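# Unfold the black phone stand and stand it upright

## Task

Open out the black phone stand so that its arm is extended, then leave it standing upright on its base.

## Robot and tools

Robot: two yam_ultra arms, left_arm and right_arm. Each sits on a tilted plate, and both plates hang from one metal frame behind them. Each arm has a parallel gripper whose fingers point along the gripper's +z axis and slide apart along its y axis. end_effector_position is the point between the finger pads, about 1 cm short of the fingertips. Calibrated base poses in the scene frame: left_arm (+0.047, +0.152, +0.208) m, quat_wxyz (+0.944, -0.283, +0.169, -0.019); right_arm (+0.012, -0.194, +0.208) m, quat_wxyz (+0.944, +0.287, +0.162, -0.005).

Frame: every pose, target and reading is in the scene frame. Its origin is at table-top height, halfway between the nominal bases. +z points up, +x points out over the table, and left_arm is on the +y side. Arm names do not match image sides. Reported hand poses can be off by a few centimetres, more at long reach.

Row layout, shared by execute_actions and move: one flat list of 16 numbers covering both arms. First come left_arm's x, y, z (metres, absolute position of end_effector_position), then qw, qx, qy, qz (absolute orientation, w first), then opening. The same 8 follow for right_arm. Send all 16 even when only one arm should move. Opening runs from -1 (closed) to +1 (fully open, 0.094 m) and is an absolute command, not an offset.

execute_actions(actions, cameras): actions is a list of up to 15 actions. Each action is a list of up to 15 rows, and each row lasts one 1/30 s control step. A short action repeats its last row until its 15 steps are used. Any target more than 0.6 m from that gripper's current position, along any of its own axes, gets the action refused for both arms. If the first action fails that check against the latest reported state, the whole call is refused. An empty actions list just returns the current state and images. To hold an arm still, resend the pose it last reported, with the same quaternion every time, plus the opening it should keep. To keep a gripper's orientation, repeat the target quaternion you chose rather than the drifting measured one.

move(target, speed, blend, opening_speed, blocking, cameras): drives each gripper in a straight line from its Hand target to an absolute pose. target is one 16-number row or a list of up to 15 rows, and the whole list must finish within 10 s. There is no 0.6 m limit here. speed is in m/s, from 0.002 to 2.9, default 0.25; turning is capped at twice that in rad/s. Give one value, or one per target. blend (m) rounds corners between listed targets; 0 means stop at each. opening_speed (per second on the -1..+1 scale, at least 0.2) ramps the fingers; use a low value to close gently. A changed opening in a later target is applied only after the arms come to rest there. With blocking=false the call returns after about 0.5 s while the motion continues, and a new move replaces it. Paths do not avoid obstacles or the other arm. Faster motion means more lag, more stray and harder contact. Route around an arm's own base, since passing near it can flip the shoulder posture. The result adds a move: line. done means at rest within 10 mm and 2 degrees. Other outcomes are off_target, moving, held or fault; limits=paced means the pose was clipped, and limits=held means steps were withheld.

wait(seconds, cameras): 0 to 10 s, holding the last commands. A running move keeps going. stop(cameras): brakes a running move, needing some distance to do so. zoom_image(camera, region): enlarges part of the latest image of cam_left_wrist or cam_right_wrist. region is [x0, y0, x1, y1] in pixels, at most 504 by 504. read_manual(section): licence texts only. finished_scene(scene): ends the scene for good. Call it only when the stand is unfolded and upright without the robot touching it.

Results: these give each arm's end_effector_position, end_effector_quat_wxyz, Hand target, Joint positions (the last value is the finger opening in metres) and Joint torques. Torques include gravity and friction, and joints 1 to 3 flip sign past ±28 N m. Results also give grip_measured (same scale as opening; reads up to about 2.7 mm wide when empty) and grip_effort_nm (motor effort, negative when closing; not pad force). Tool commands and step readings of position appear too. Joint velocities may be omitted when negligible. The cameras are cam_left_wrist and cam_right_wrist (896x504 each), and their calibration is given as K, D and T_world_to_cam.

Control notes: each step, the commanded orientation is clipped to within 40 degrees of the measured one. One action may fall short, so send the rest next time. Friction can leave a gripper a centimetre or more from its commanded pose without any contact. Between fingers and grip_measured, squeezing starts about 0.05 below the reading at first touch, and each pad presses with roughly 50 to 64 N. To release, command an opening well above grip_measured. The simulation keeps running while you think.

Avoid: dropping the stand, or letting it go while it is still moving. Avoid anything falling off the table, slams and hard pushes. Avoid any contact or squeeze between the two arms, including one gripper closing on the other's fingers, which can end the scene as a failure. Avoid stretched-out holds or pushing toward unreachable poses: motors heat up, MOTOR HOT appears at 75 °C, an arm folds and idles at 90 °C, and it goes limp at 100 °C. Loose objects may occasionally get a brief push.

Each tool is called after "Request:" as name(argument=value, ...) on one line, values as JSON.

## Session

Request:
execute_actions(actions=[])

Scene clock: 0.00 s.
left_arm: end_effector_position=(+0.2634, +0.4225, +0.1960) grip_measured=+1.000 grip_effort_nm=n/a end_effector_quat_wxyz=(+0.101, -0.118, +0.987, -0.035) | right_arm: end_effector_position=(+0.3641, -0.2746, +0.2002) grip_measured=+1.000 grip_effort_nm=n/a end_effector_quat_wxyz=(+0.352, -0.360, +0.789, +0.353)
Joint positions: left_arm=[1.018 0.938 0.91 -0.794 0.178 0.741 0.094] | right_arm=[-0.445 1.461 1.069 -0.828 -0.658 -1.458 0.094]
Joint velocities: within noise
Joint torques (N m): no reading
Motor temperatures (°C): left_arm=[28 34 29 28 30 28 26] | right_arm=[29 30 26 27 29 28 29]
Heat: left arm: 34 °C; right arm: 30 °C.
Hand target: left_arm +0.2653, +0.4227, +0.1983; +0.105, -0.117, +0.987, -0.035 | right_arm +0.3655, -0.2728, +0.2030; +0.358, -0.359, +0.785, +0.356
Tool commands: left_gripper/opening=+1.0 right_gripper/opening=+1.0
camera_calibration:
cam_left_wrist: T_world_to_cam=[[0.249643, -0.964898, 0.0815497, 0.324466], [-0.943461, -0.2234, 0.244895, 0.336454], [-0.218081, -0.138075, -0.966114, 0.391336], [0, 0, 0, 1]] pos_world=[0.321774, 0.442274, 0.269219]
cam_right_wrist: T_world_to_cam=[[0.818452, -0.494023, -0.293391, -0.375158], [-0.569169, -0.627203, -0.531661, 0.178648], [0.0786365, 0.602128, -0.794518, 0.385874], [0, 0, 0, 1]] pos_world=[0.378386, -0.305633, 0.291496]

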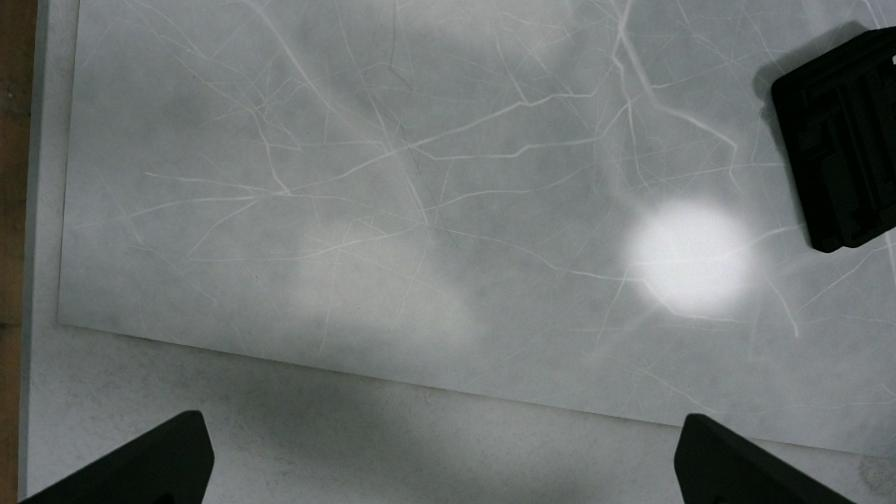

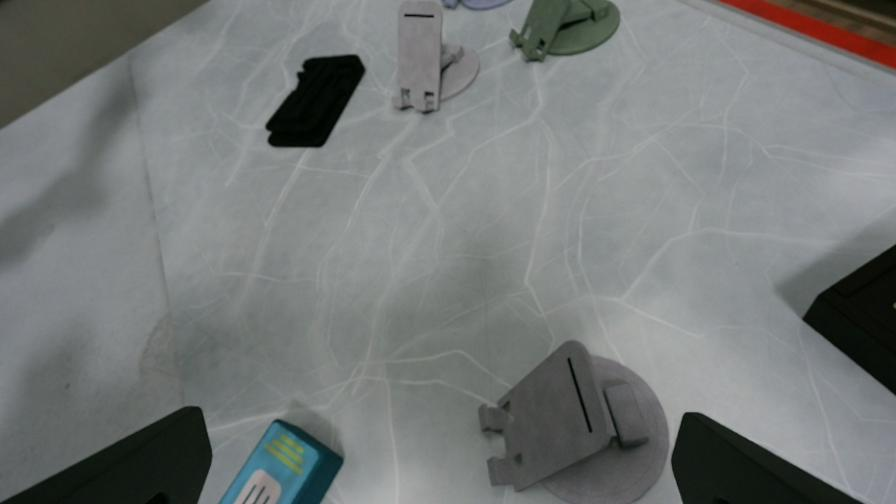

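Request:
move(target=[0.32,0.20,0.26,0.105,-0.117,0.987,-0.035,1,0.30,-0.2746,0.2002,0.352,-0.36,0.789,0.353,1])

Request:
zoom_image(camera="cam_left_wrist", region=[250, 0, 750, 400])

Request:
zoom_image(camera="cam_right_wrist", region=[100, 0, 500, 250])

Scene clock: 5.00 s.
left_arm: end_effector_position=(+0.3145, +0.1993, +0.2538) grip_measured=+1.000 grip_effort_nm=0.012 end_effector_quat_wxyz=(+0.095, -0.116, +0.988, -0.037) | right_arm: end_effector_position=(+0.2995, -0.2758, +0.1894) grip_measured=+1.000 grip_effort_nm=0.042 end_effector_quat_wxyz=(+0.332, -0.363, +0.796, +0.352)
Joint positions: left_arm=[-0.545 1.093 0.83 -1.071 -0.722 -0.66 0.094] | right_arm=[-0.59 1.336 0.886 -0.892 -0.661 -1.629 0.094]
Joint torques (N m): left_arm=[-3.41 -1.01 9.73 0.22 -0.24 -0.14] | right_arm=[1.18 -8.69 2.19 -0.73 -0.97 -0.21]
Heat: left arm: 35 °C; right arm: 31 °C.
Hand target: left_arm +0.3200, +0.2000, +0.2600; +0.105, -0.117, +0.987, -0.035 | right_arm +0.3001, -0.2745, +0.1998; +0.352, -0.360, +0.789, +0.353
Off the commanded pose: left_arm 0.008 m, 1 deg | right_arm 0.011 m, 2 deg.
move: off_target (right_arm)
cam_left_wrist: T_world_to_cam=[[0.245402, -0.965707, 0.0847849, 0.0922591], [-0.941919, -0.216842, 0.256451, 0.315902], [-0.229272, -0.142794, -0.962831, 0.431168], [0, 0, 0, 1]] pos_world=[0.373769, 0.219164, 0.326306]
cam_right_wrist: T_world_to_cam=[[0.815174, -0.489484, -0.309672, -0.320778], [-0.577564, -0.64658, -0.498351, 0.126221], [0.0437075, 0.585098, -0.809784, 0.391772], [0, 0, 0, 1]] pos_world=[0.317267, -0.304629, 0.280817]

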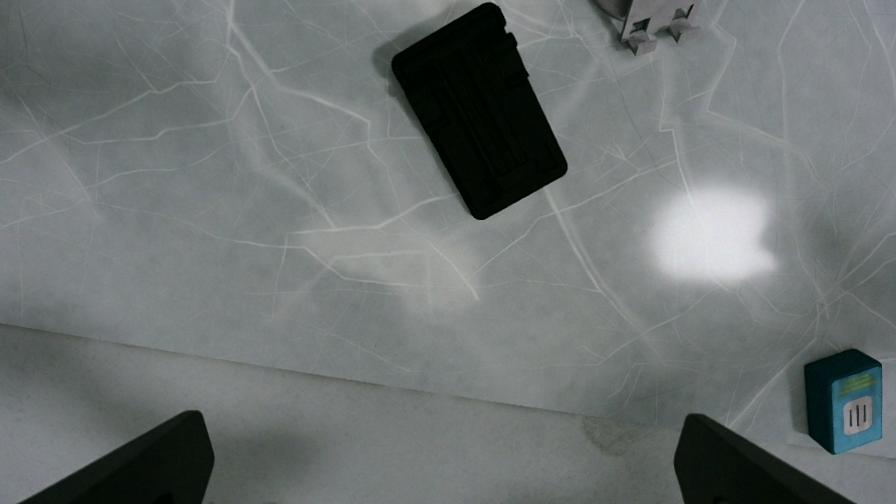

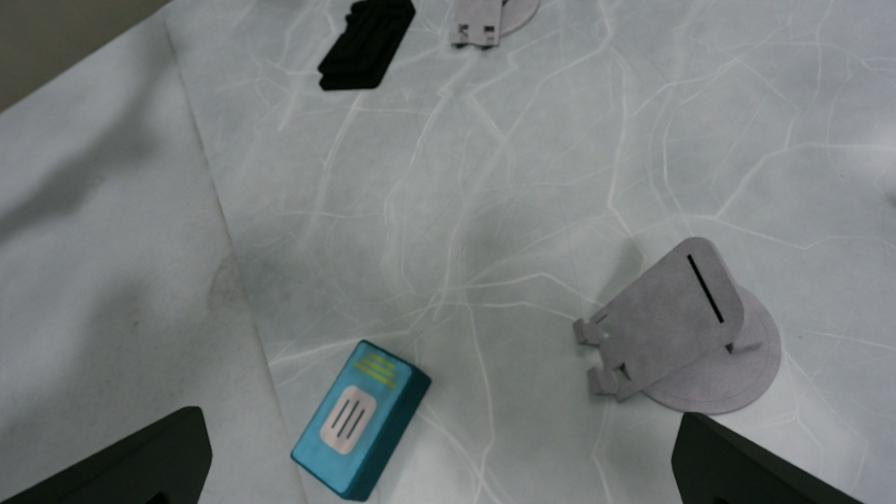

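Scaled by 1.008.

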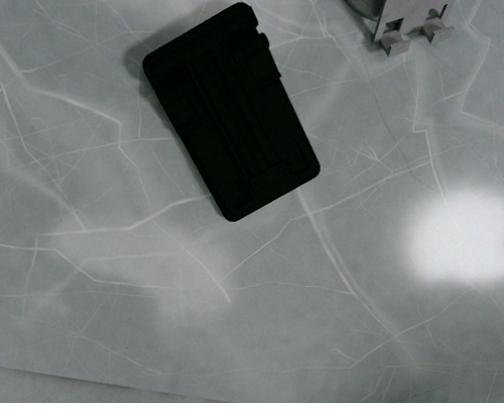

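Scaled by 1.260.

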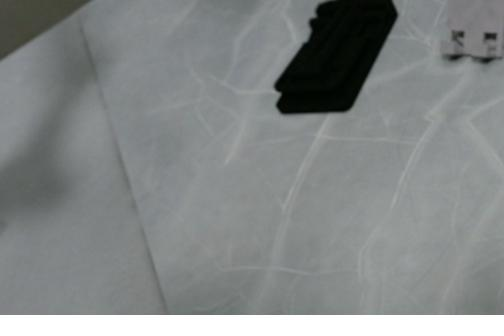

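Request:
move(target=[[0.36,0.18,0.2,0,0.5,0.866,0,1,0.26,-0.2746,0.2002,0.352,-0.36,0.789,0.353,1],[0.391,0.177,0.12,0,0.934,0.358,0,1,0.26,-0.2746,0.2002,0.352,-0.36,0.789,0.353,1]], speed=0.5)

Scene clock: 21.47 s.
left_arm: end_effector_position=(+0.3918, +0.1765, +0.1231) grip_measured=+1.000 grip_effort_nm=0.002 end_effector_quat_wxyz=(-0.036, +0.911, +0.410, -0.005) | right_arm: end_effector_position=(+0.2584, -0.2763, +0.1908) grip_measured=+1.000 grip_effort_nm=0.046 end_effector_quat_wxyz=(+0.333, -0.364, +0.795, +0.354)
Joint positions: left_arm=[-0.2 1.756 1.051 -0.685 -0.685 2.097 0.094] | right_arm=[-0.722 1.26 0.792 -0.986 -0.685 -1.801 0.094]
Joint torques (N m): left_arm=[-4.68 -5.67 7.41 -0.43 -0.11 0.08] | right_arm=[0.77 -8.23 1.83 -0.96 -0.9 -0.21]
Heat: left arm: 35 °C; right arm: 33 °C.
Hand target: left_arm +0.3908, +0.1766, +0.1203; -0.043, +0.915, +0.401, -0.013 | right_arm +0.2601, -0.2747, +0.1998; +0.352, -0.360, +0.789, +0.353
Off the commanded pose: left_arm 0.003 m, 8 deg | right_arm 0.010 m, 2 deg.
joint sent to its limit (left arm) — joint 6 (wrist roll), upper limit. The joint targets are off in orientation, not in position.
move: off_target (left_arm)
cam_left_wrist: T_world_to_cam=[[-0.761226, 0.646231, 0.0540405, 0.176074], [0.598206, 0.667589, 0.443255, -0.365264], [0.250368, 0.369745, -0.894765, 0.0329808], [0, 0, 0, 1]] pos_world=[0.344278, 0.117867, 0.1819]
cam_right_wrist: T_world_to_cam=[[0.817413, -0.484529, -0.311555, -0.285857], [-0.57456, -0.646877, -0.501428, 0.102552], [0.0414189, 0.588881, -0.807158, 0.396133], [0, 0, 0, 1]] pos_world=[0.276178, -0.305443, 0.282104]

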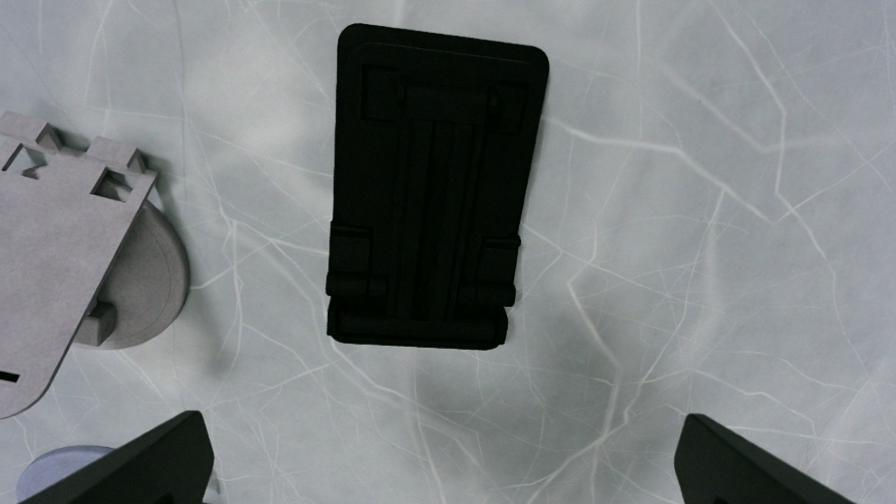

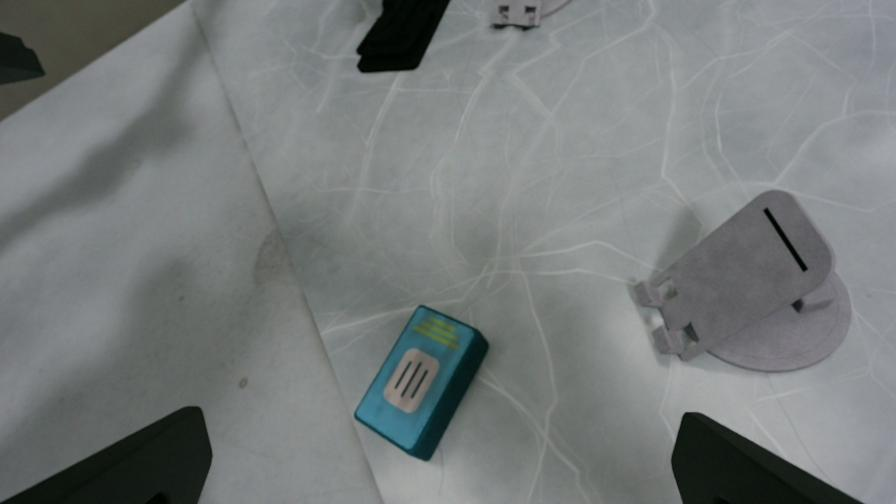

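Request:
move(target=[[0.383,0.166,0.06,0,0.910,0.415,0,1,0.26,-0.2746,0.2002,0.352,-0.36,0.789,0.353,1],[0.383,0.166,0.012,0,0.910,0.415,0,1,0.26,-0.2746,0.2002,0.352,-0.36,0.789,0.353,1],[0.383,0.166,0.012,0,0.910,0.415,0,0.2,0.26,-0.2746,0.2002,0.352,-0.36,0.789,0.353,1]], speed=0.12, opening_speed=0.8)

Scene clock: 29.53 s.
left_arm: end_effector_position=(+0.3883, +0.1694, +0.0208) grip_measured=+0.408 grip_effort_nm=-0.974 end_effector_quat_wxyz=(-0.057, +0.875, +0.480, -0.012) | right_arm: end_effector_position=(+0.2583, -0.2762, +0.1910) grip_measured=+1.000 grip_effort_nm=0.046 end_effector_quat_wxyz=(+0.333, -0.364, +0.794, +0.355)
Joint positions: left_arm=[-0.046 2.04 1.026 -0.305 -0.675 2.101 0.066] | right_arm=[-0.722 1.26 0.792 -0.987 -0.686 -1.801 0.094]
Joint torques (N m): left_arm=[-4.79 -6.02 4.64 -0.26 0.07 0.06] | right_arm=[0.66 -7.94 2.07 -0.96 -0.94 -0.23]
Heat: left arm: 36 °C; right arm: 34 °C.
Hand target: left_arm +0.3828, +0.1657, +0.0126; -0.058, +0.877, +0.476, -0.024 | right_arm +0.2601, -0.2747, +0.1999; +0.352, -0.360, +0.789, +0.353
Off the commanded pose: left_arm 0.011 m, 11 deg | right_arm 0.010 m, 2 deg.
joint sent to its limit (left arm) — joint 6 (wrist roll), upper limit. The joint targets are off in orientation, not in position.
move: off_target (left_arm); target 3's new opening was sent with left_arm's hand 0.011 m and 11 deg from that target
cam_left_wrist: T_world_to_cam=[[-0.851479, 0.515695, 0.0950871, 0.239877], [0.497751, 0.737771, 0.456003, -0.286179], [0.165006, 0.435607, -0.884884, -0.0332292], [0, 0, 0, 1]] pos_world=[0.352179, 0.101906, 0.0782854]
cam_right_wrist: T_world_to_cam=[[0.817288, -0.484339, -0.312179, -0.285558], [-0.574753, -0.646442, -0.501769, 0.102883], [0.0412204, 0.589516, -0.806705, 0.396334], [0, 0, 0, 1]] pos_world=[0.276179, -0.305444, 0.282203]

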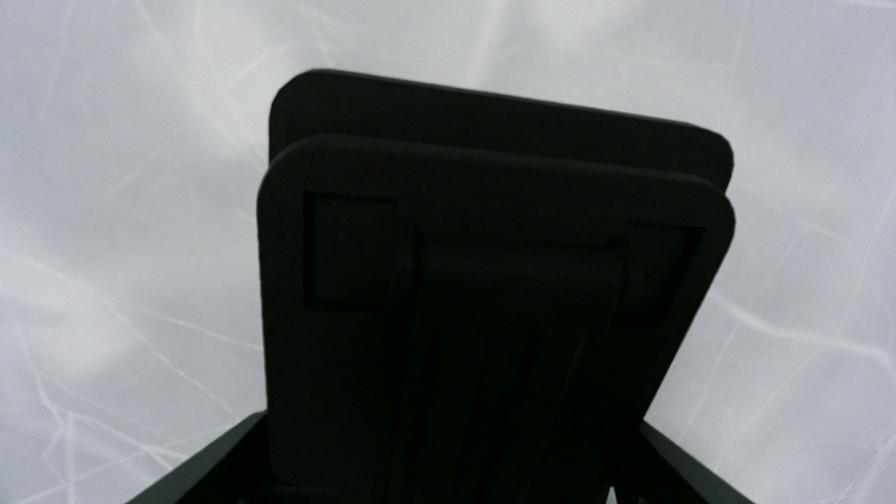

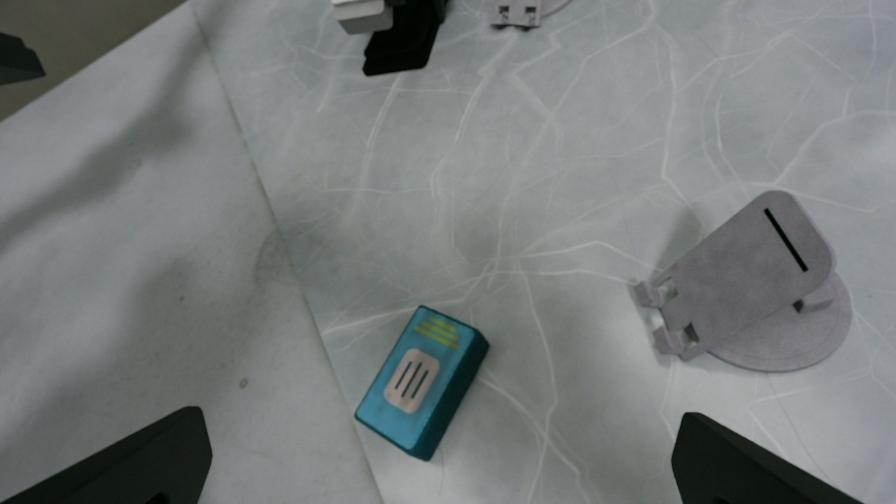

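Request:
move(target=[[0.383,0.166,0.09,0,0.875,0.48,0,0.2,0.26,-0.2746,0.2002,0.352,-0.36,0.789,0.353,1],[0.345,0.01,0.09,0,0.777,0.629,0,0.2,0.26,-0.2746,0.2002,0.352,-0.36,0.789,0.353,1],[0.345,0.005,0.04,0,0.777,0.629,0,0.2,0.26,-0.2746,0.2002,0.352,-0.36,0.789,0.353,1]], speed=0.15)

Scene clock: 36.60 s.
left_arm: end_effector_position=(+0.3429, +0.0076, +0.0437) grip_measured=+0.389 grip_effort_nm=-1.018 end_effector_quat_wxyz=(-0.001, +0.777, +0.629, +0.000) | right_arm: end_effector_position=(+0.2582, -0.2761, +0.1910) grip_measured=+1.000 grip_effort_nm=0.042 end_effector_quat_wxyz=(+0.332, -0.364, +0.794, +0.355)
Joint positions: left_arm=[-0.467 2.288 1.028 -0.271 -0.67 1.286 0.065] | right_arm=[-0.722 1.26 0.792 -0.987 -0.686 -1.801 0.094]
Joint torques (N m): left_arm=[-6.41 -6.6 5.5 0 -0.01 0.05] | right_arm=[0.68 -7.94 1.98 -0.95 -0.89 -0.17]
Motor temperatures (°C): left_arm=[29 36 30 28 30 28 27] | right_arm=[29 35 26 28 30 28 28]
Heat: left arm: 36 °C; right arm: 35 °C.
Hand target: left_arm +0.3449, +0.0050, +0.0401; +0.000, +0.777, +0.629, +0.000 | right_arm +0.2601, -0.2747, +0.1998; +0.351, -0.360, +0.789, +0.353
Off the commanded pose: left_arm 0.005 m, 0 deg | right_arm 0.009 m, 2 deg.
move: done
cam_left_wrist: T_world_to_cam=[[-0.98219, 0.187347, -0.0142464, 0.334586], [0.163596, 0.89003, 0.425538, -0.0399865], [0.0924031, 0.415629, -0.904828, 0.090889], [0, 0, 0, 1]] pos_world=[0.32677, -0.0648706, 0.104021]
cam_right_wrist: T_world_to_cam=[[0.817229, -0.484202, -0.312545, -0.285366], [-0.574858, -0.646375, -0.501734, 0.102973], [0.0409189, 0.589701, -0.806585, 0.396521], [0, 0, 0, 1]] pos_world=[0.276179, -0.305444, 0.282303]

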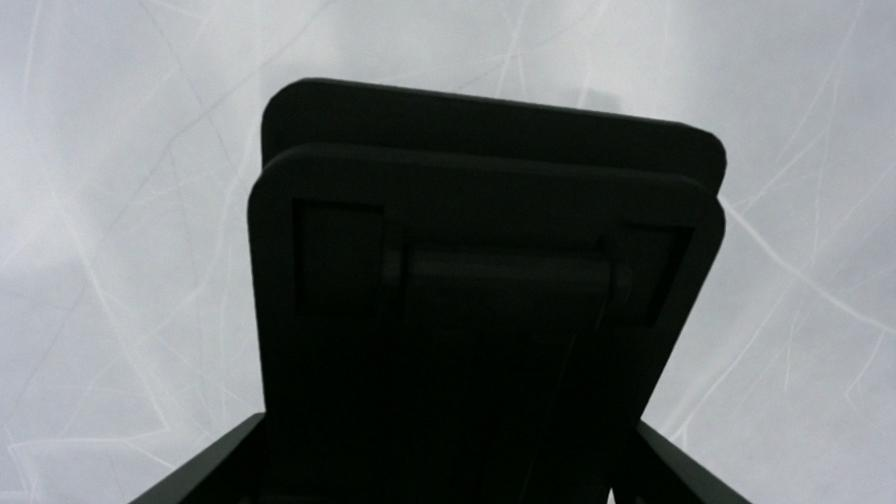

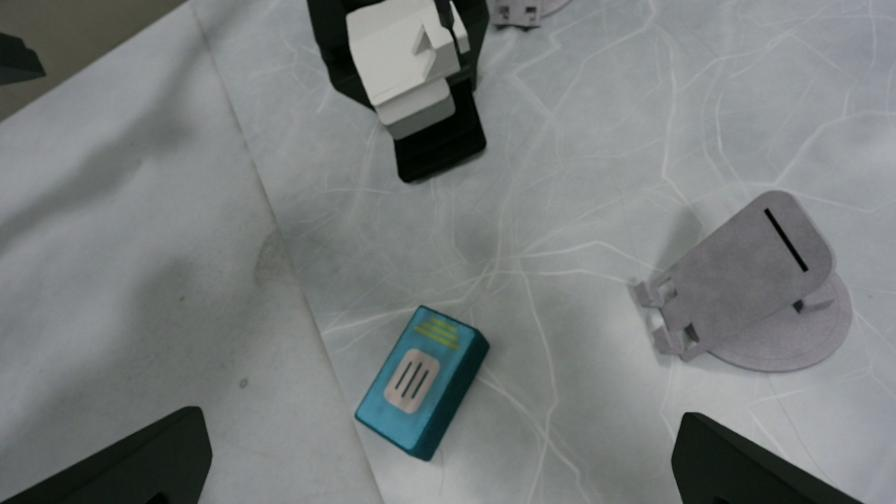

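Request:
move(target=[[0.345,0.003,0.035,0,0.749,0.663,0,0.2,0.26,-0.2746,0.2002,0.352,-0.36,0.789,0.353,1],[0.345,0.003,0.014,0,0.749,0.663,0,0.2,0.26,-0.2746,0.2002,0.352,-0.36,0.789,0.353,1],[0.345,0.003,0.014,0,0.749,0.663,0,0.9,0.26,-0.2746,0.2002,0.352,-0.36,0.789,0.353,1],[0.345,0.003,0.11,0,0.777,0.629,0,0.9,0.26,-0.2746,0.2002,0.352,-0.36,0.789,0.353,1]], speed=0.1, opening_speed=0.8)

Scene clock: 46.23 s.
left_arm: end_effector_position=(+0.3385, +0.0092, +0.0984) grip_measured=+0.899 grip_effort_nm=0.085 end_effector_quat_wxyz=(-0.016, +0.778, +0.628, -0.002) | right_arm: end_effector_position=(+0.2583, -0.2761, +0.1910) grip_measured=+1.000 grip_effort_nm=0.046 end_effector_quat_wxyz=(+0.333, -0.364, +0.794, +0.355)
Joint positions: left_arm=[-0.576 2.18 1.078 -0.556 -0.673 1.127 0.089] | right_arm=[-0.722 1.26 0.792 -0.987 -0.686 -1.802 0.094]
Joint torques (N m): left_arm=[-8.58 -9.13 6.43 -0.28 0.06 -0.11] | right_arm=[0.81 -8.01 1.96 -0.98 -0.92 -0.18]
Heat: left arm: 37 °C; right arm: 36 °C.
Hand target: left_arm +0.3448, +0.0030, +0.1098; +0.000, +0.777, +0.629, +0.000 | right_arm +0.2601, -0.2747, +0.1999; +0.352, -0.360, +0.789, +0.353
Off the commanded pose: left_arm 0.015 m, 2 deg | right_arm 0.009 m, 2 deg.
move: off_target (left_arm)
cam_left_wrist: T_world_to_cam=[[-0.981368, 0.191733, 0.0124776, 0.327735], [0.177546, 0.880095, 0.440353, -0.0699535], [0.0734486, 0.434363, -0.897738, 0.145688], [0, 0, 0, 1]] pos_world=[0.323348, -0.0645533, 0.157504]
cam_right_wrist: T_world_to_cam=[[0.817403, -0.484142, -0.312182, -0.285498], [-0.574575, -0.646225, -0.502252, 0.103085], [0.041421, 0.589914, -0.806403, 0.396395], [0, 0, 0, 1]] pos_world=[0.276178, -0.305445, 0.282301]

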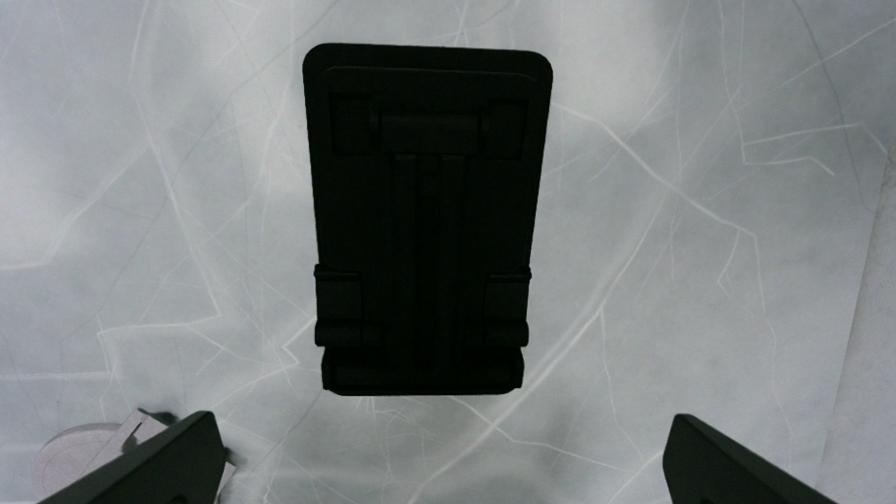

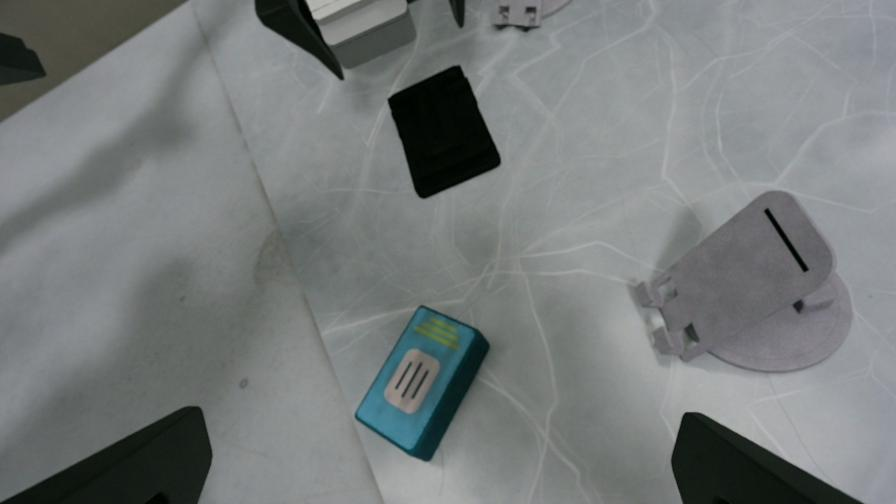

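Request:
move(target=[[0.345,0.09,0.16,0.163,0.751,0.608,-0.201,0.9,0.28,-0.2,0.14,0.389,-0.545,0.673,0.315,1],[0.35,0.11,0.13,0.315,0.673,0.545,-0.389,0.9,0.318,-0.125,0.07,0.389,-0.545,0.673,0.315,0.9],[0.35,0.11,0.13,0.315,0.673,0.545,-0.389,0.9,0.333,-0.052,0.012,0.389,-0.545,0.673,0.315,0.9],[0.35,0.11,0.13,0.315,0.673,0.545,-0.389,0.9,0.333,-0.052,0.010,0.389,-0.545,0.673,0.315,0.2]], speed=0.15, opening_speed=0.8)

Scene clock: 58.47 s.
left_arm: end_effector_position=(+0.3504, +0.1139, +0.1312) grip_measured=+0.899 grip_effort_nm=0.081 end_effector_quat_wxyz=(+0.308, +0.680, +0.549, -0.375) | right_arm: end_effector_position=(+0.3366, -0.0583, +0.0182) grip_measured=+0.202 grip_effort_nm=-0.085 end_effector_quat_wxyz=(-0.395, +0.546, -0.669, -0.314)
Joint positions: left_arm=[0.207 1.799 1.046 -0.79 0.429 2.058 0.089] | right_arm=[-0.129 2.285 0.833 0.283 -0.537 -1.628 0.056]
Joint torques (N m): left_arm=[-3.55 -6.19 5.31 -1.07 0.75 0.08] | right_arm=[5.81 -4.21 0.13 0.34 -0.52 0.09]
Heat: left arm: 37 °C; right arm: 35 °C.
Hand target: left_arm +0.3500, +0.1101, +0.1300; +0.315, +0.673, +0.545, -0.388 | right_arm +0.3327, -0.0523, +0.0104; +0.389, -0.545, +0.673, +0.315
Off the commanded pose: left_arm 0.004 m, 2 deg | right_arm 0.011 m, 1 deg.
move: off_target (right_arm); target 4's new opening was sent with right_arm's hand 0.011 m and 1 deg from that target
cam_left_wrist: T_world_to_cam=[[-0.98298, 0.183704, 0.00185327, 0.321775], [0.153152, 0.824988, -0.544004, -0.0347733], [-0.101465, -0.534461, -0.839081, 0.29274], [0, 0, 0, 1]] pos_world=[0.351327, 0.126034, 0.226119]
cam_right_wrist: T_world_to_cam=[[0.977974, -0.207579, 0.0218479, -0.34193], [-0.15478, -0.791457, -0.591303, 0.0538973], [0.140034, 0.574897, -0.806153, 0.0912502], [0, 0, 0, 1]] pos_world=[0.329963, -0.0807798, 0.112902]

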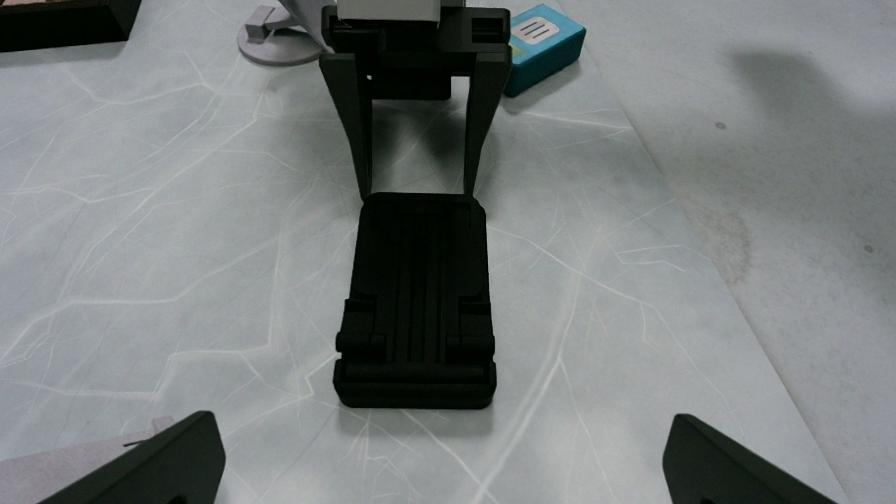

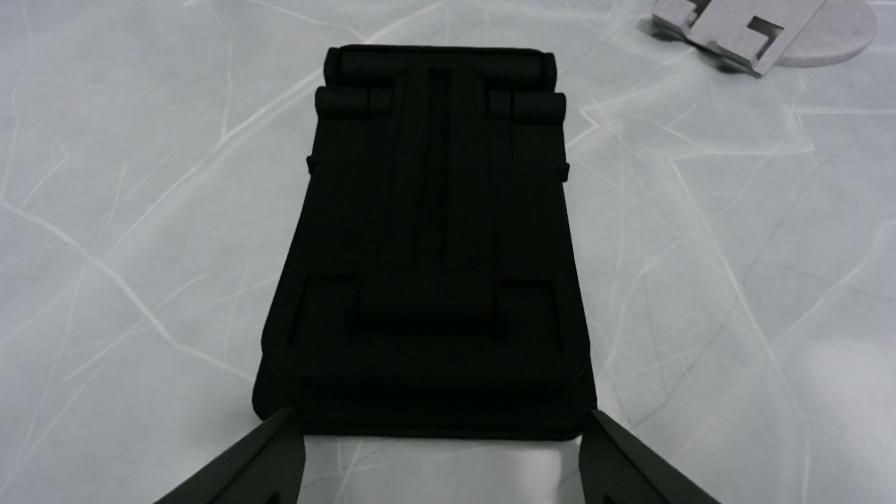

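Request:
move(target=[[0.35,0.11,0.13,0.315,0.673,0.545,-0.389,0.9,0.330,-0.068,0.012,0.389,-0.545,0.673,0.315,0.8],[0.35,0.11,0.13,0.315,0.673,0.545,-0.389,0.9,0.333,-0.034,0.005,0.389,-0.545,0.673,0.315,0.8],[0.35,0.11,0.13,0.315,0.673,0.545,-0.389,0.9,0.333,-0.034,0.005,0.389,-0.545,0.673,0.315,0.2]], speed=0.1, opening_speed=1)

Request:
move(target=[[0.348,0.04,0.065,0.315,0.673,0.545,-0.389,0.9,0.333,-0.034,0.005,0.389,-0.545,0.673,0.315,0.2],[0.344,-0.002,0.021,0.315,0.673,0.545,-0.389,0.9,0.333,-0.034,0.005,0.389,-0.545,0.673,0.315,0.2]], speed=0.1)

Scene clock: 63.47 s.
left_arm: end_effector_position=(+0.3504, +0.1139, +0.1312) grip_measured=+0.899 grip_effort_nm=0.081 end_effector_quat_wxyz=(+0.308, +0.680, +0.549, -0.375) | right_arm: end_effector_position=(+0.3374, -0.0382, +0.0181) grip_measured=+0.483 grip_effort_nm=-0.994 end_effector_quat_wxyz=(-0.405, +0.541, -0.664, -0.322)
Joint positions: left_arm=[0.207 1.799 1.046 -0.791 0.43 2.058 0.089] | right_arm=[-0.088 2.342 0.846 0.348 -0.551 -1.584 0.07]
Joint torques (N m): left_arm=[-3.55 -6.11 5.22 -1.05 0.77 0.09] | right_arm=[5.94 -4.04 0.1 0.39 -0.23 0.1]
Heat: left arm: 37 °C; right arm: 34 °C.
Hand target: left_arm +0.3501, +0.1101, +0.1301; +0.315, +0.673, +0.545, -0.388 | right_arm +0.3326, -0.0346, +0.0057; +0.389, -0.545, +0.673, +0.315
Off the commanded pose: left_arm 0.004 m, 2 deg | right_arm 0.014 m, 2 deg.
move: off_target (right_arm); target 3's new opening was sent with right_arm's hand 0.014 m and 2 deg from that target
cam_left_wrist: T_world_to_cam=[[-0.982977, 0.183719, 0.0019903, 0.321741], [0.153043, 0.824748, -0.544398, -0.0345614], [-0.101658, -0.534826, -0.838825, 0.29288], [0, 0, 0, 1]] pos_world=[0.351327, 0.126034, 0.22622]
cam_right_wrist: T_world_to_cam=[[0.977769, -0.208675, 0.020571, -0.338548], [-0.152196, -0.77375, -0.614936, 0.0700936], [0.144238, 0.598135, -0.788308, 0.07857], [0, 0, 0, 1]] pos_world=[0.330357, -0.063407, 0.112005]

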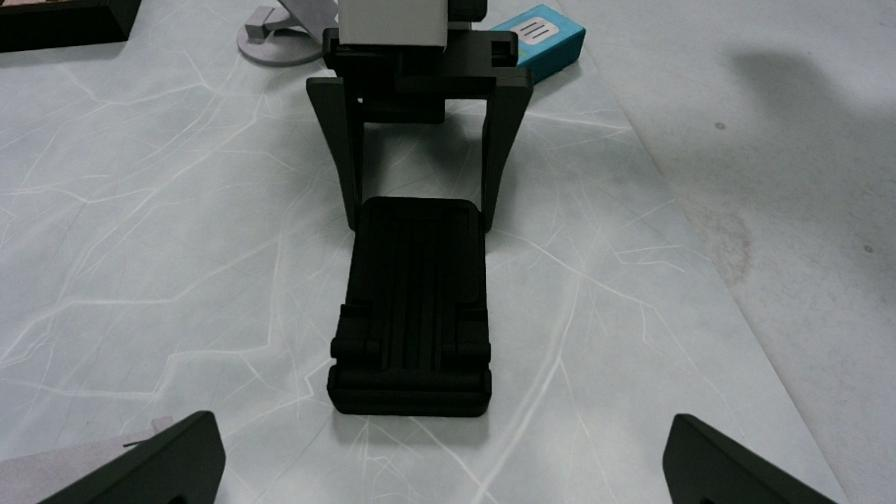

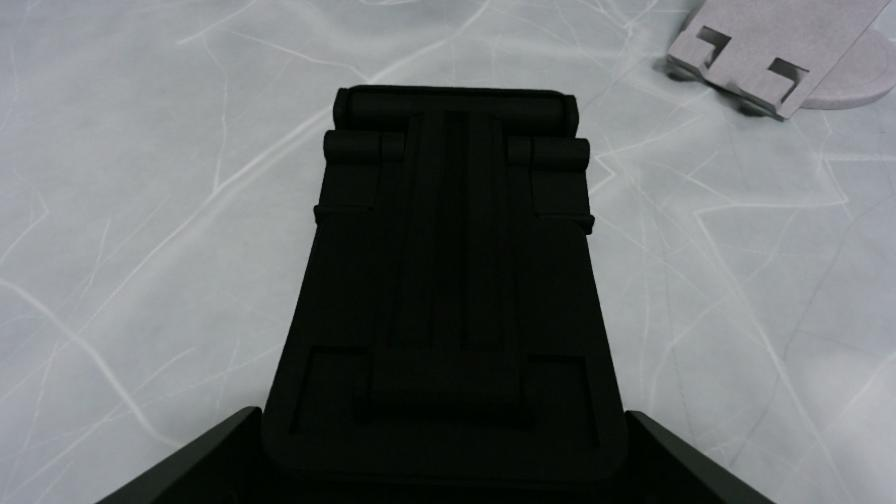

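Scene clock: 65.77 s.
left_arm: end_effector_position=(+0.3469, +0.0113, +0.0183) grip_measured=+0.899 grip_effort_nm=0.081 end_effector_quat_wxyz=(+0.307, +0.674, +0.555, -0.378) | right_arm: end_effector_position=(+0.3374, -0.0382, +0.0181) grip_measured=+0.483 grip_effort_nm=-0.979 end_effector_quat_wxyz=(-0.405, +0.541, -0.664, -0.322)
Joint positions: left_arm=[0.111 2.294 1.079 -0.283 0.43 1.934 0.089] | right_arm=[-0.088 2.342 0.846 0.348 -0.551 -1.584 0.07]
Joint torques (N m): left_arm=[-7.77 -6.49 2.18 -0.65 0.73 -0.06] | right_arm=[6.01 -4.25 0.35 0.39 -0.23 0.09]
Heat: left arm: 37 °C; right arm: 34 °C.
Hand target: left_arm +0.3437, -0.0015, +0.0212; +0.315, +0.673, +0.545, -0.389 | right_arm +0.3326, -0.0346, +0.0057; +0.389, -0.545, +0.673, +0.315
Off the commanded pose: left_arm 0.014 m, 2 deg | right_arm 0.014 m, 2 deg.
move: off_target (left_arm, right_arm)
cam_left_wrist: T_world_to_cam=[[-0.985135, 0.171078, 0.0155539, 0.338074], [0.134796, 0.825975, -0.547354, -0.00456931], [-0.106487, -0.53712, -0.836757, 0.144466], [0, 0, 0, 1]] pos_world=[0.349048, 0.0235326, 0.113123]
cam_right_wrist: T_world_to_cam=[[0.977769, -0.208675, 0.020571, -0.338548], [-0.152196, -0.77375, -0.614936, 0.0700936], [0.144238, 0.598135, -0.788308, 0.07857], [0, 0, 0, 1]] pos_world=[0.330357, -0.063407, 0.112005]

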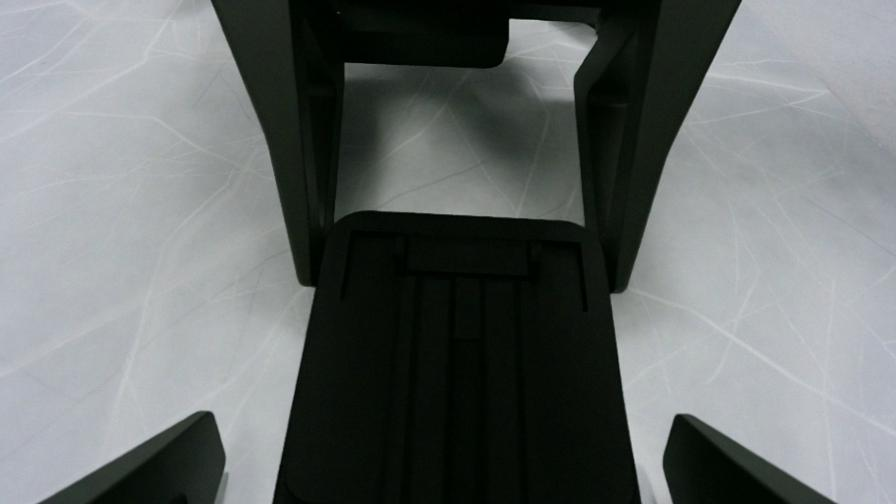

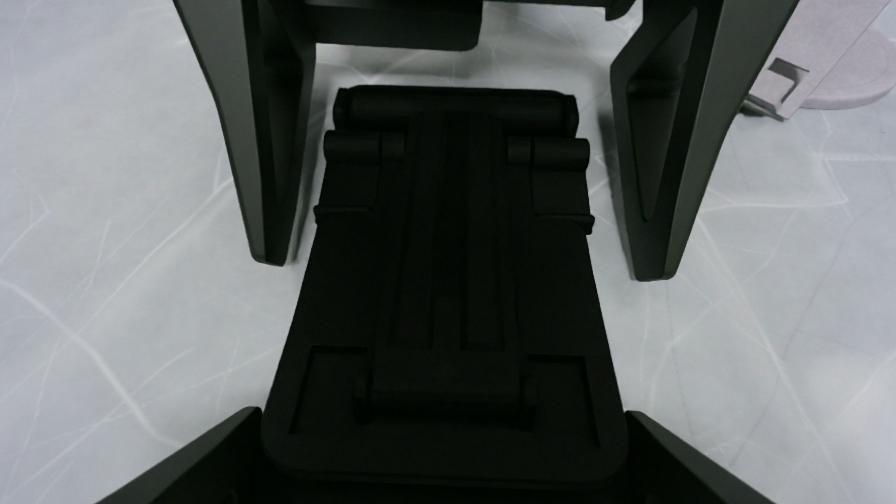

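Request:
move(target=[[0.344,-0.010,0.030,0.315,0.673,0.545,-0.389,0.9,0.333,-0.034,0.002,0.389,-0.545,0.673,0.315,0.2],[0.344,-0.010,0.030,0.315,0.673,0.545,-0.389,0.1,0.333,-0.034,0.002,0.389,-0.545,0.673,0.315,0.2]], speed=0.1, opening_speed=0.8)

Scene clock: 70.60 s.
left_arm: end_effector_position=(+0.3431, +0.0003, +0.0247) grip_measured=+0.317 grip_effort_nm=-1.009 end_effector_quat_wxyz=(+0.303, +0.677, +0.550, -0.383) | right_arm: end_effector_position=(+0.3394, -0.0377, +0.0179) grip_measured=+0.483 grip_effort_nm=-0.979 end_effector_quat_wxyz=(-0.407, +0.540, -0.663, -0.321)
Joint positions: left_arm=[0.074 2.294 1.069 -0.273 0.424 1.904 0.062] | right_arm=[-0.088 2.346 0.852 0.35 -0.554 -1.584 0.07]
Joint torques (N m): left_arm=[-7.75 -7.54 1.66 -0.57 0.78 -0.15] | right_arm=[5.49 -3.67 0.17 0.38 -0.23 0]
Heat: left arm: 37 °C; right arm: 33 °C.
Hand target: left_arm +0.3439, -0.0097, +0.0301; +0.315, +0.673, +0.545, -0.389 | right_arm +0.3326, -0.0347, +0.0030; +0.389, -0.545, +0.673, +0.315
Off the commanded pose: left_arm 0.012 m, 2 deg | right_arm 0.018 m, 3 deg.
move: off_target (left_arm, right_arm); target 2's new opening was sent with left_arm's hand 0.012 m and 2 deg from that target
cam_left_wrist: T_world_to_cam=[[-0.982105, 0.187101, 0.0215012, 0.334906], [0.144792, 0.823124, -0.549092, 0.00512711], [-0.120434, -0.536153, -0.835485, 0.14831], [0, 0, 0, 1]] pos_world=[0.346032, 0.0126356, 0.119525]
cam_right_wrist: T_world_to_cam=[[0.977278, -0.210557, 0.0243461, -0.340314], [-0.150911, -0.771854, -0.617631, 0.0703538], [0.148838, 0.599923, -0.786091, 0.0762668], [0, 0, 0, 1]] pos_world=[0.331847, -0.0631068, 0.111691]

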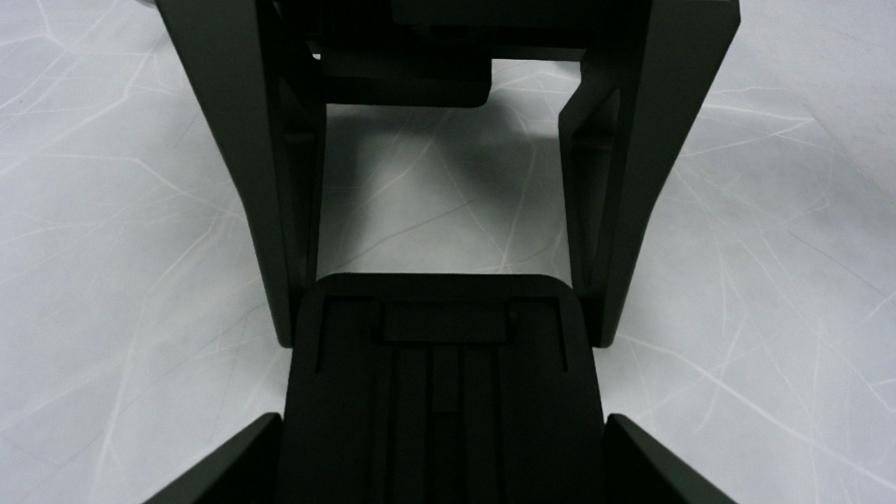

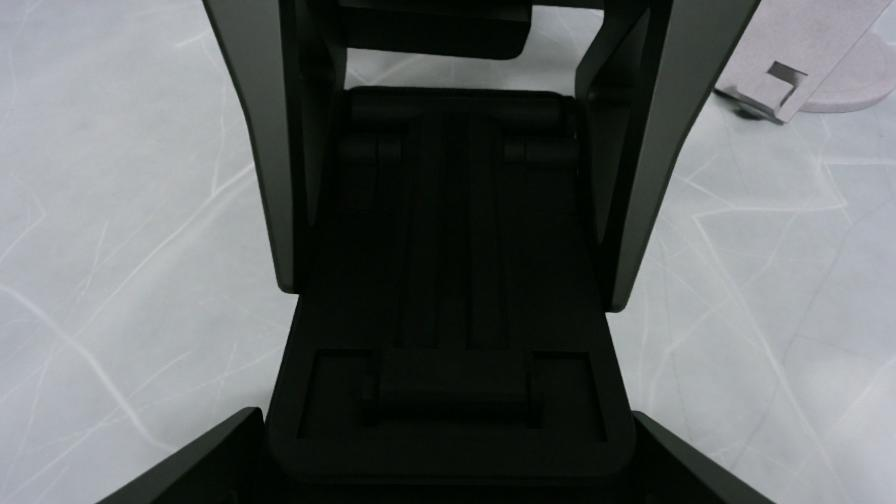

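Request:
move(target=[[0.344,-0.008,0.070,0.315,0.673,0.545,-0.389,0.1,0.333,-0.036,-0.02,0.389,-0.545,0.673,0.315,0.2],[0.346,0.008,0.10,0.315,0.673,0.545,-0.389,0.1,0.333,-0.038,-0.035,0.389,-0.545,0.673,0.315,0.1]], speed=0.06)

Scene clock: 75.10 s.
left_arm: end_effector_position=(+0.3408, +0.0163, +0.0567) grip_measured=+0.315 grip_effort_nm=-1.013 end_effector_quat_wxyz=(+0.275, +0.694, +0.564, -0.353) | right_arm: end_effector_position=(+0.3404, -0.0196, +0.0268) grip_measured=+0.483 grip_effort_nm=-0.989 end_effector_quat_wxyz=(-0.470, +0.516, -0.613, -0.370)
Joint positions: left_arm=[0.018 2.12 0.967 -0.301 0.327 1.834 0.062] | right_arm=[-0.11 2.437 0.923 0.333 -0.754 -1.647 0.07]
Joint torques (N m): left_arm=[-8.27 -13.76 2.4 -1.47 1.72 -0.2] | right_arm=[0.96 -4.04 0.29 0.08 1.48 -0.18]
Heat: left arm: 38 °C; right arm: 33 °C.
Hand target: left_arm +0.3454, +0.0078, +0.0963; +0.314, +0.673, +0.546, -0.387 | right_arm +0.3287, -0.0429, -0.0261; +0.391, -0.543, +0.670, +0.321
Off the commanded pose: left_arm 0.044 m, 7 deg | right_arm 0.065 m, 14 deg.
move: off_target (left_arm, right_arm); target 2's new opening was sent with right_arm's hand 0.065 m and 14 deg from that target
cam_left_wrist: T_world_to_cam=[[-0.981613, 0.189334, 0.0242707, 0.328578], [0.156156, 0.869639, -0.468341, 0.000705109], [-0.10978, -0.45594, -0.883214, 0.181222], [0, 0, 0, 1]] pos_world=[0.342321, 0.0198022, 0.152413]
cam_right_wrist: T_world_to_cam=[[0.979842, -0.195445, 0.0413732, -0.338776], [-0.0972961, -0.64774, -0.755623, 0.0778624], [0.174482, 0.736366, -0.653698, 0.0626887], [0, 0, 0, 1]] pos_world=[0.328585, -0.0619392, 0.11383]

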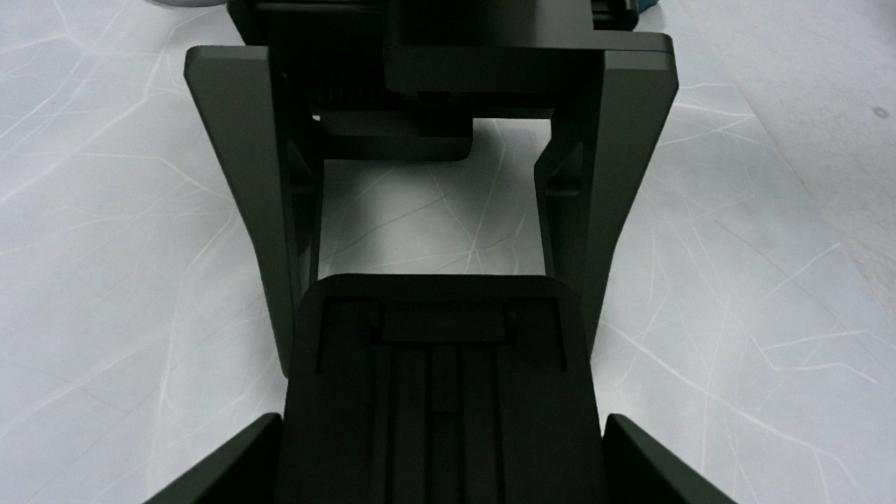

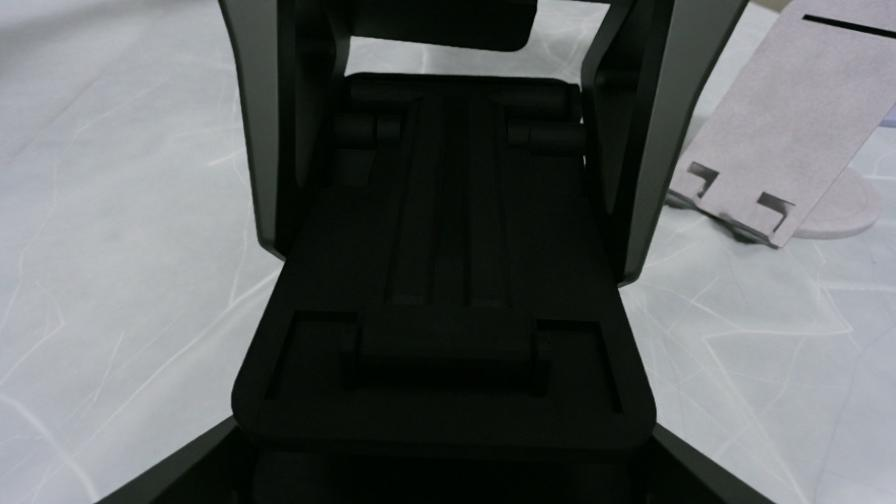

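Request:
move(target=[[0.342,0.01,0.05,0.315,0.673,0.545,-0.389,0.8,0.333,-0.034,0.01,0.389,-0.545,0.673,0.315,0.1],[0.346,0.045,0.085,0.315,0.673,0.545,-0.389,0.9,0.333,-0.036,0.002,0.389,-0.545,0.673,0.315,0.1]], speed=0.07, opening_speed=0.6)

Scene clock: 80.40 s.
left_arm: end_effector_position=(+0.3439, +0.0424, +0.0780) grip_measured=+0.899 grip_effort_nm=0.081 end_effector_quat_wxyz=(+0.302, +0.679, +0.546, -0.387) | right_arm: end_effector_position=(+0.3301, -0.0268, +0.0177) grip_measured=+0.483 grip_effort_nm=-0.979 end_effector_quat_wxyz=(-0.410, +0.541, -0.653, -0.335)
Joint positions: left_arm=[0.099 2.053 1.008 -0.477 0.426 1.943 0.089] | right_arm=[-0.077 2.38 0.85 0.366 -0.576 -1.589 0.07]
Joint torques (N m): left_arm=[-4.27 -9.88 2.03 -0.92 0.78 0.09] | right_arm=[3.99 -6.23 0.42 0.12 -0.05 0.09]
Heat: left arm: 39 °C; right arm: 33 °C.
Hand target: left_arm +0.3461, +0.0449, +0.0848; +0.315, +0.673, +0.545, -0.389 | right_arm +0.3326, -0.0365, +0.0027; +0.389, -0.545, +0.673, +0.315
Off the commanded pose: left_arm 0.008 m, 2 deg | right_arm 0.018 m, 4 deg.
move: off_target (right_arm)
cam_left_wrist: T_world_to_cam=[[-0.979854, 0.198487, 0.0221138, 0.325362], [0.153409, 0.818936, -0.553001, -0.00288676], [-0.127873, -0.538467, -0.832887, 0.217943], [0, 0, 0, 1]] pos_world=[0.347119, 0.0551396, 0.172731]
cam_right_wrist: T_world_to_cam=[[0.981649, -0.189955, 0.0168137, -0.329685], [-0.13569, -0.757715, -0.638323, 0.0728948], [0.133993, 0.624327, -0.769585, 0.0761888], [0, 0, 0, 1]] pos_world=[0.323317, -0.0549586, 0.110707]

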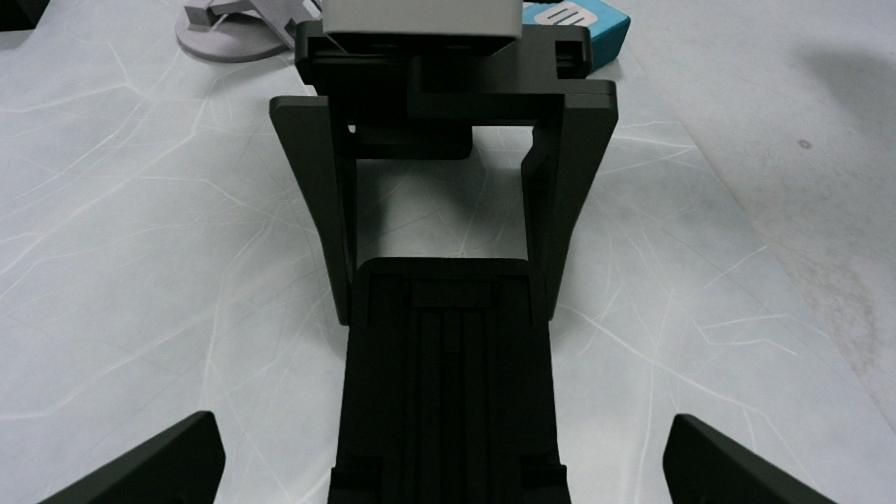

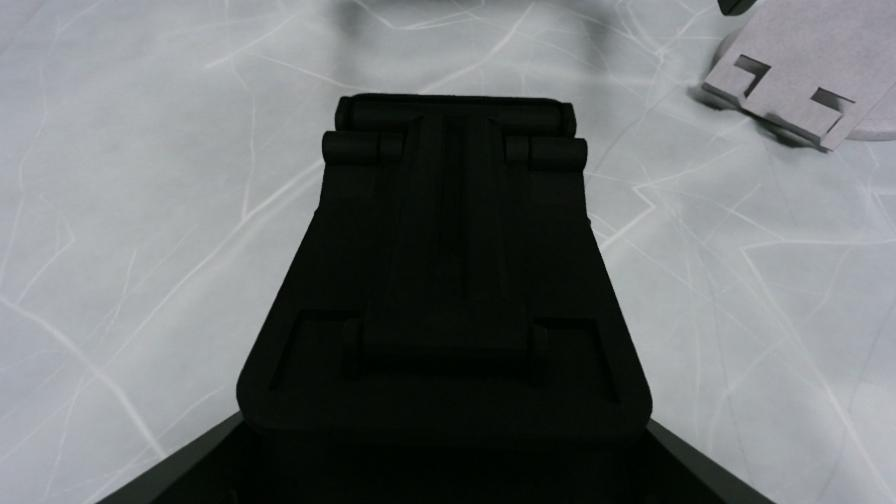

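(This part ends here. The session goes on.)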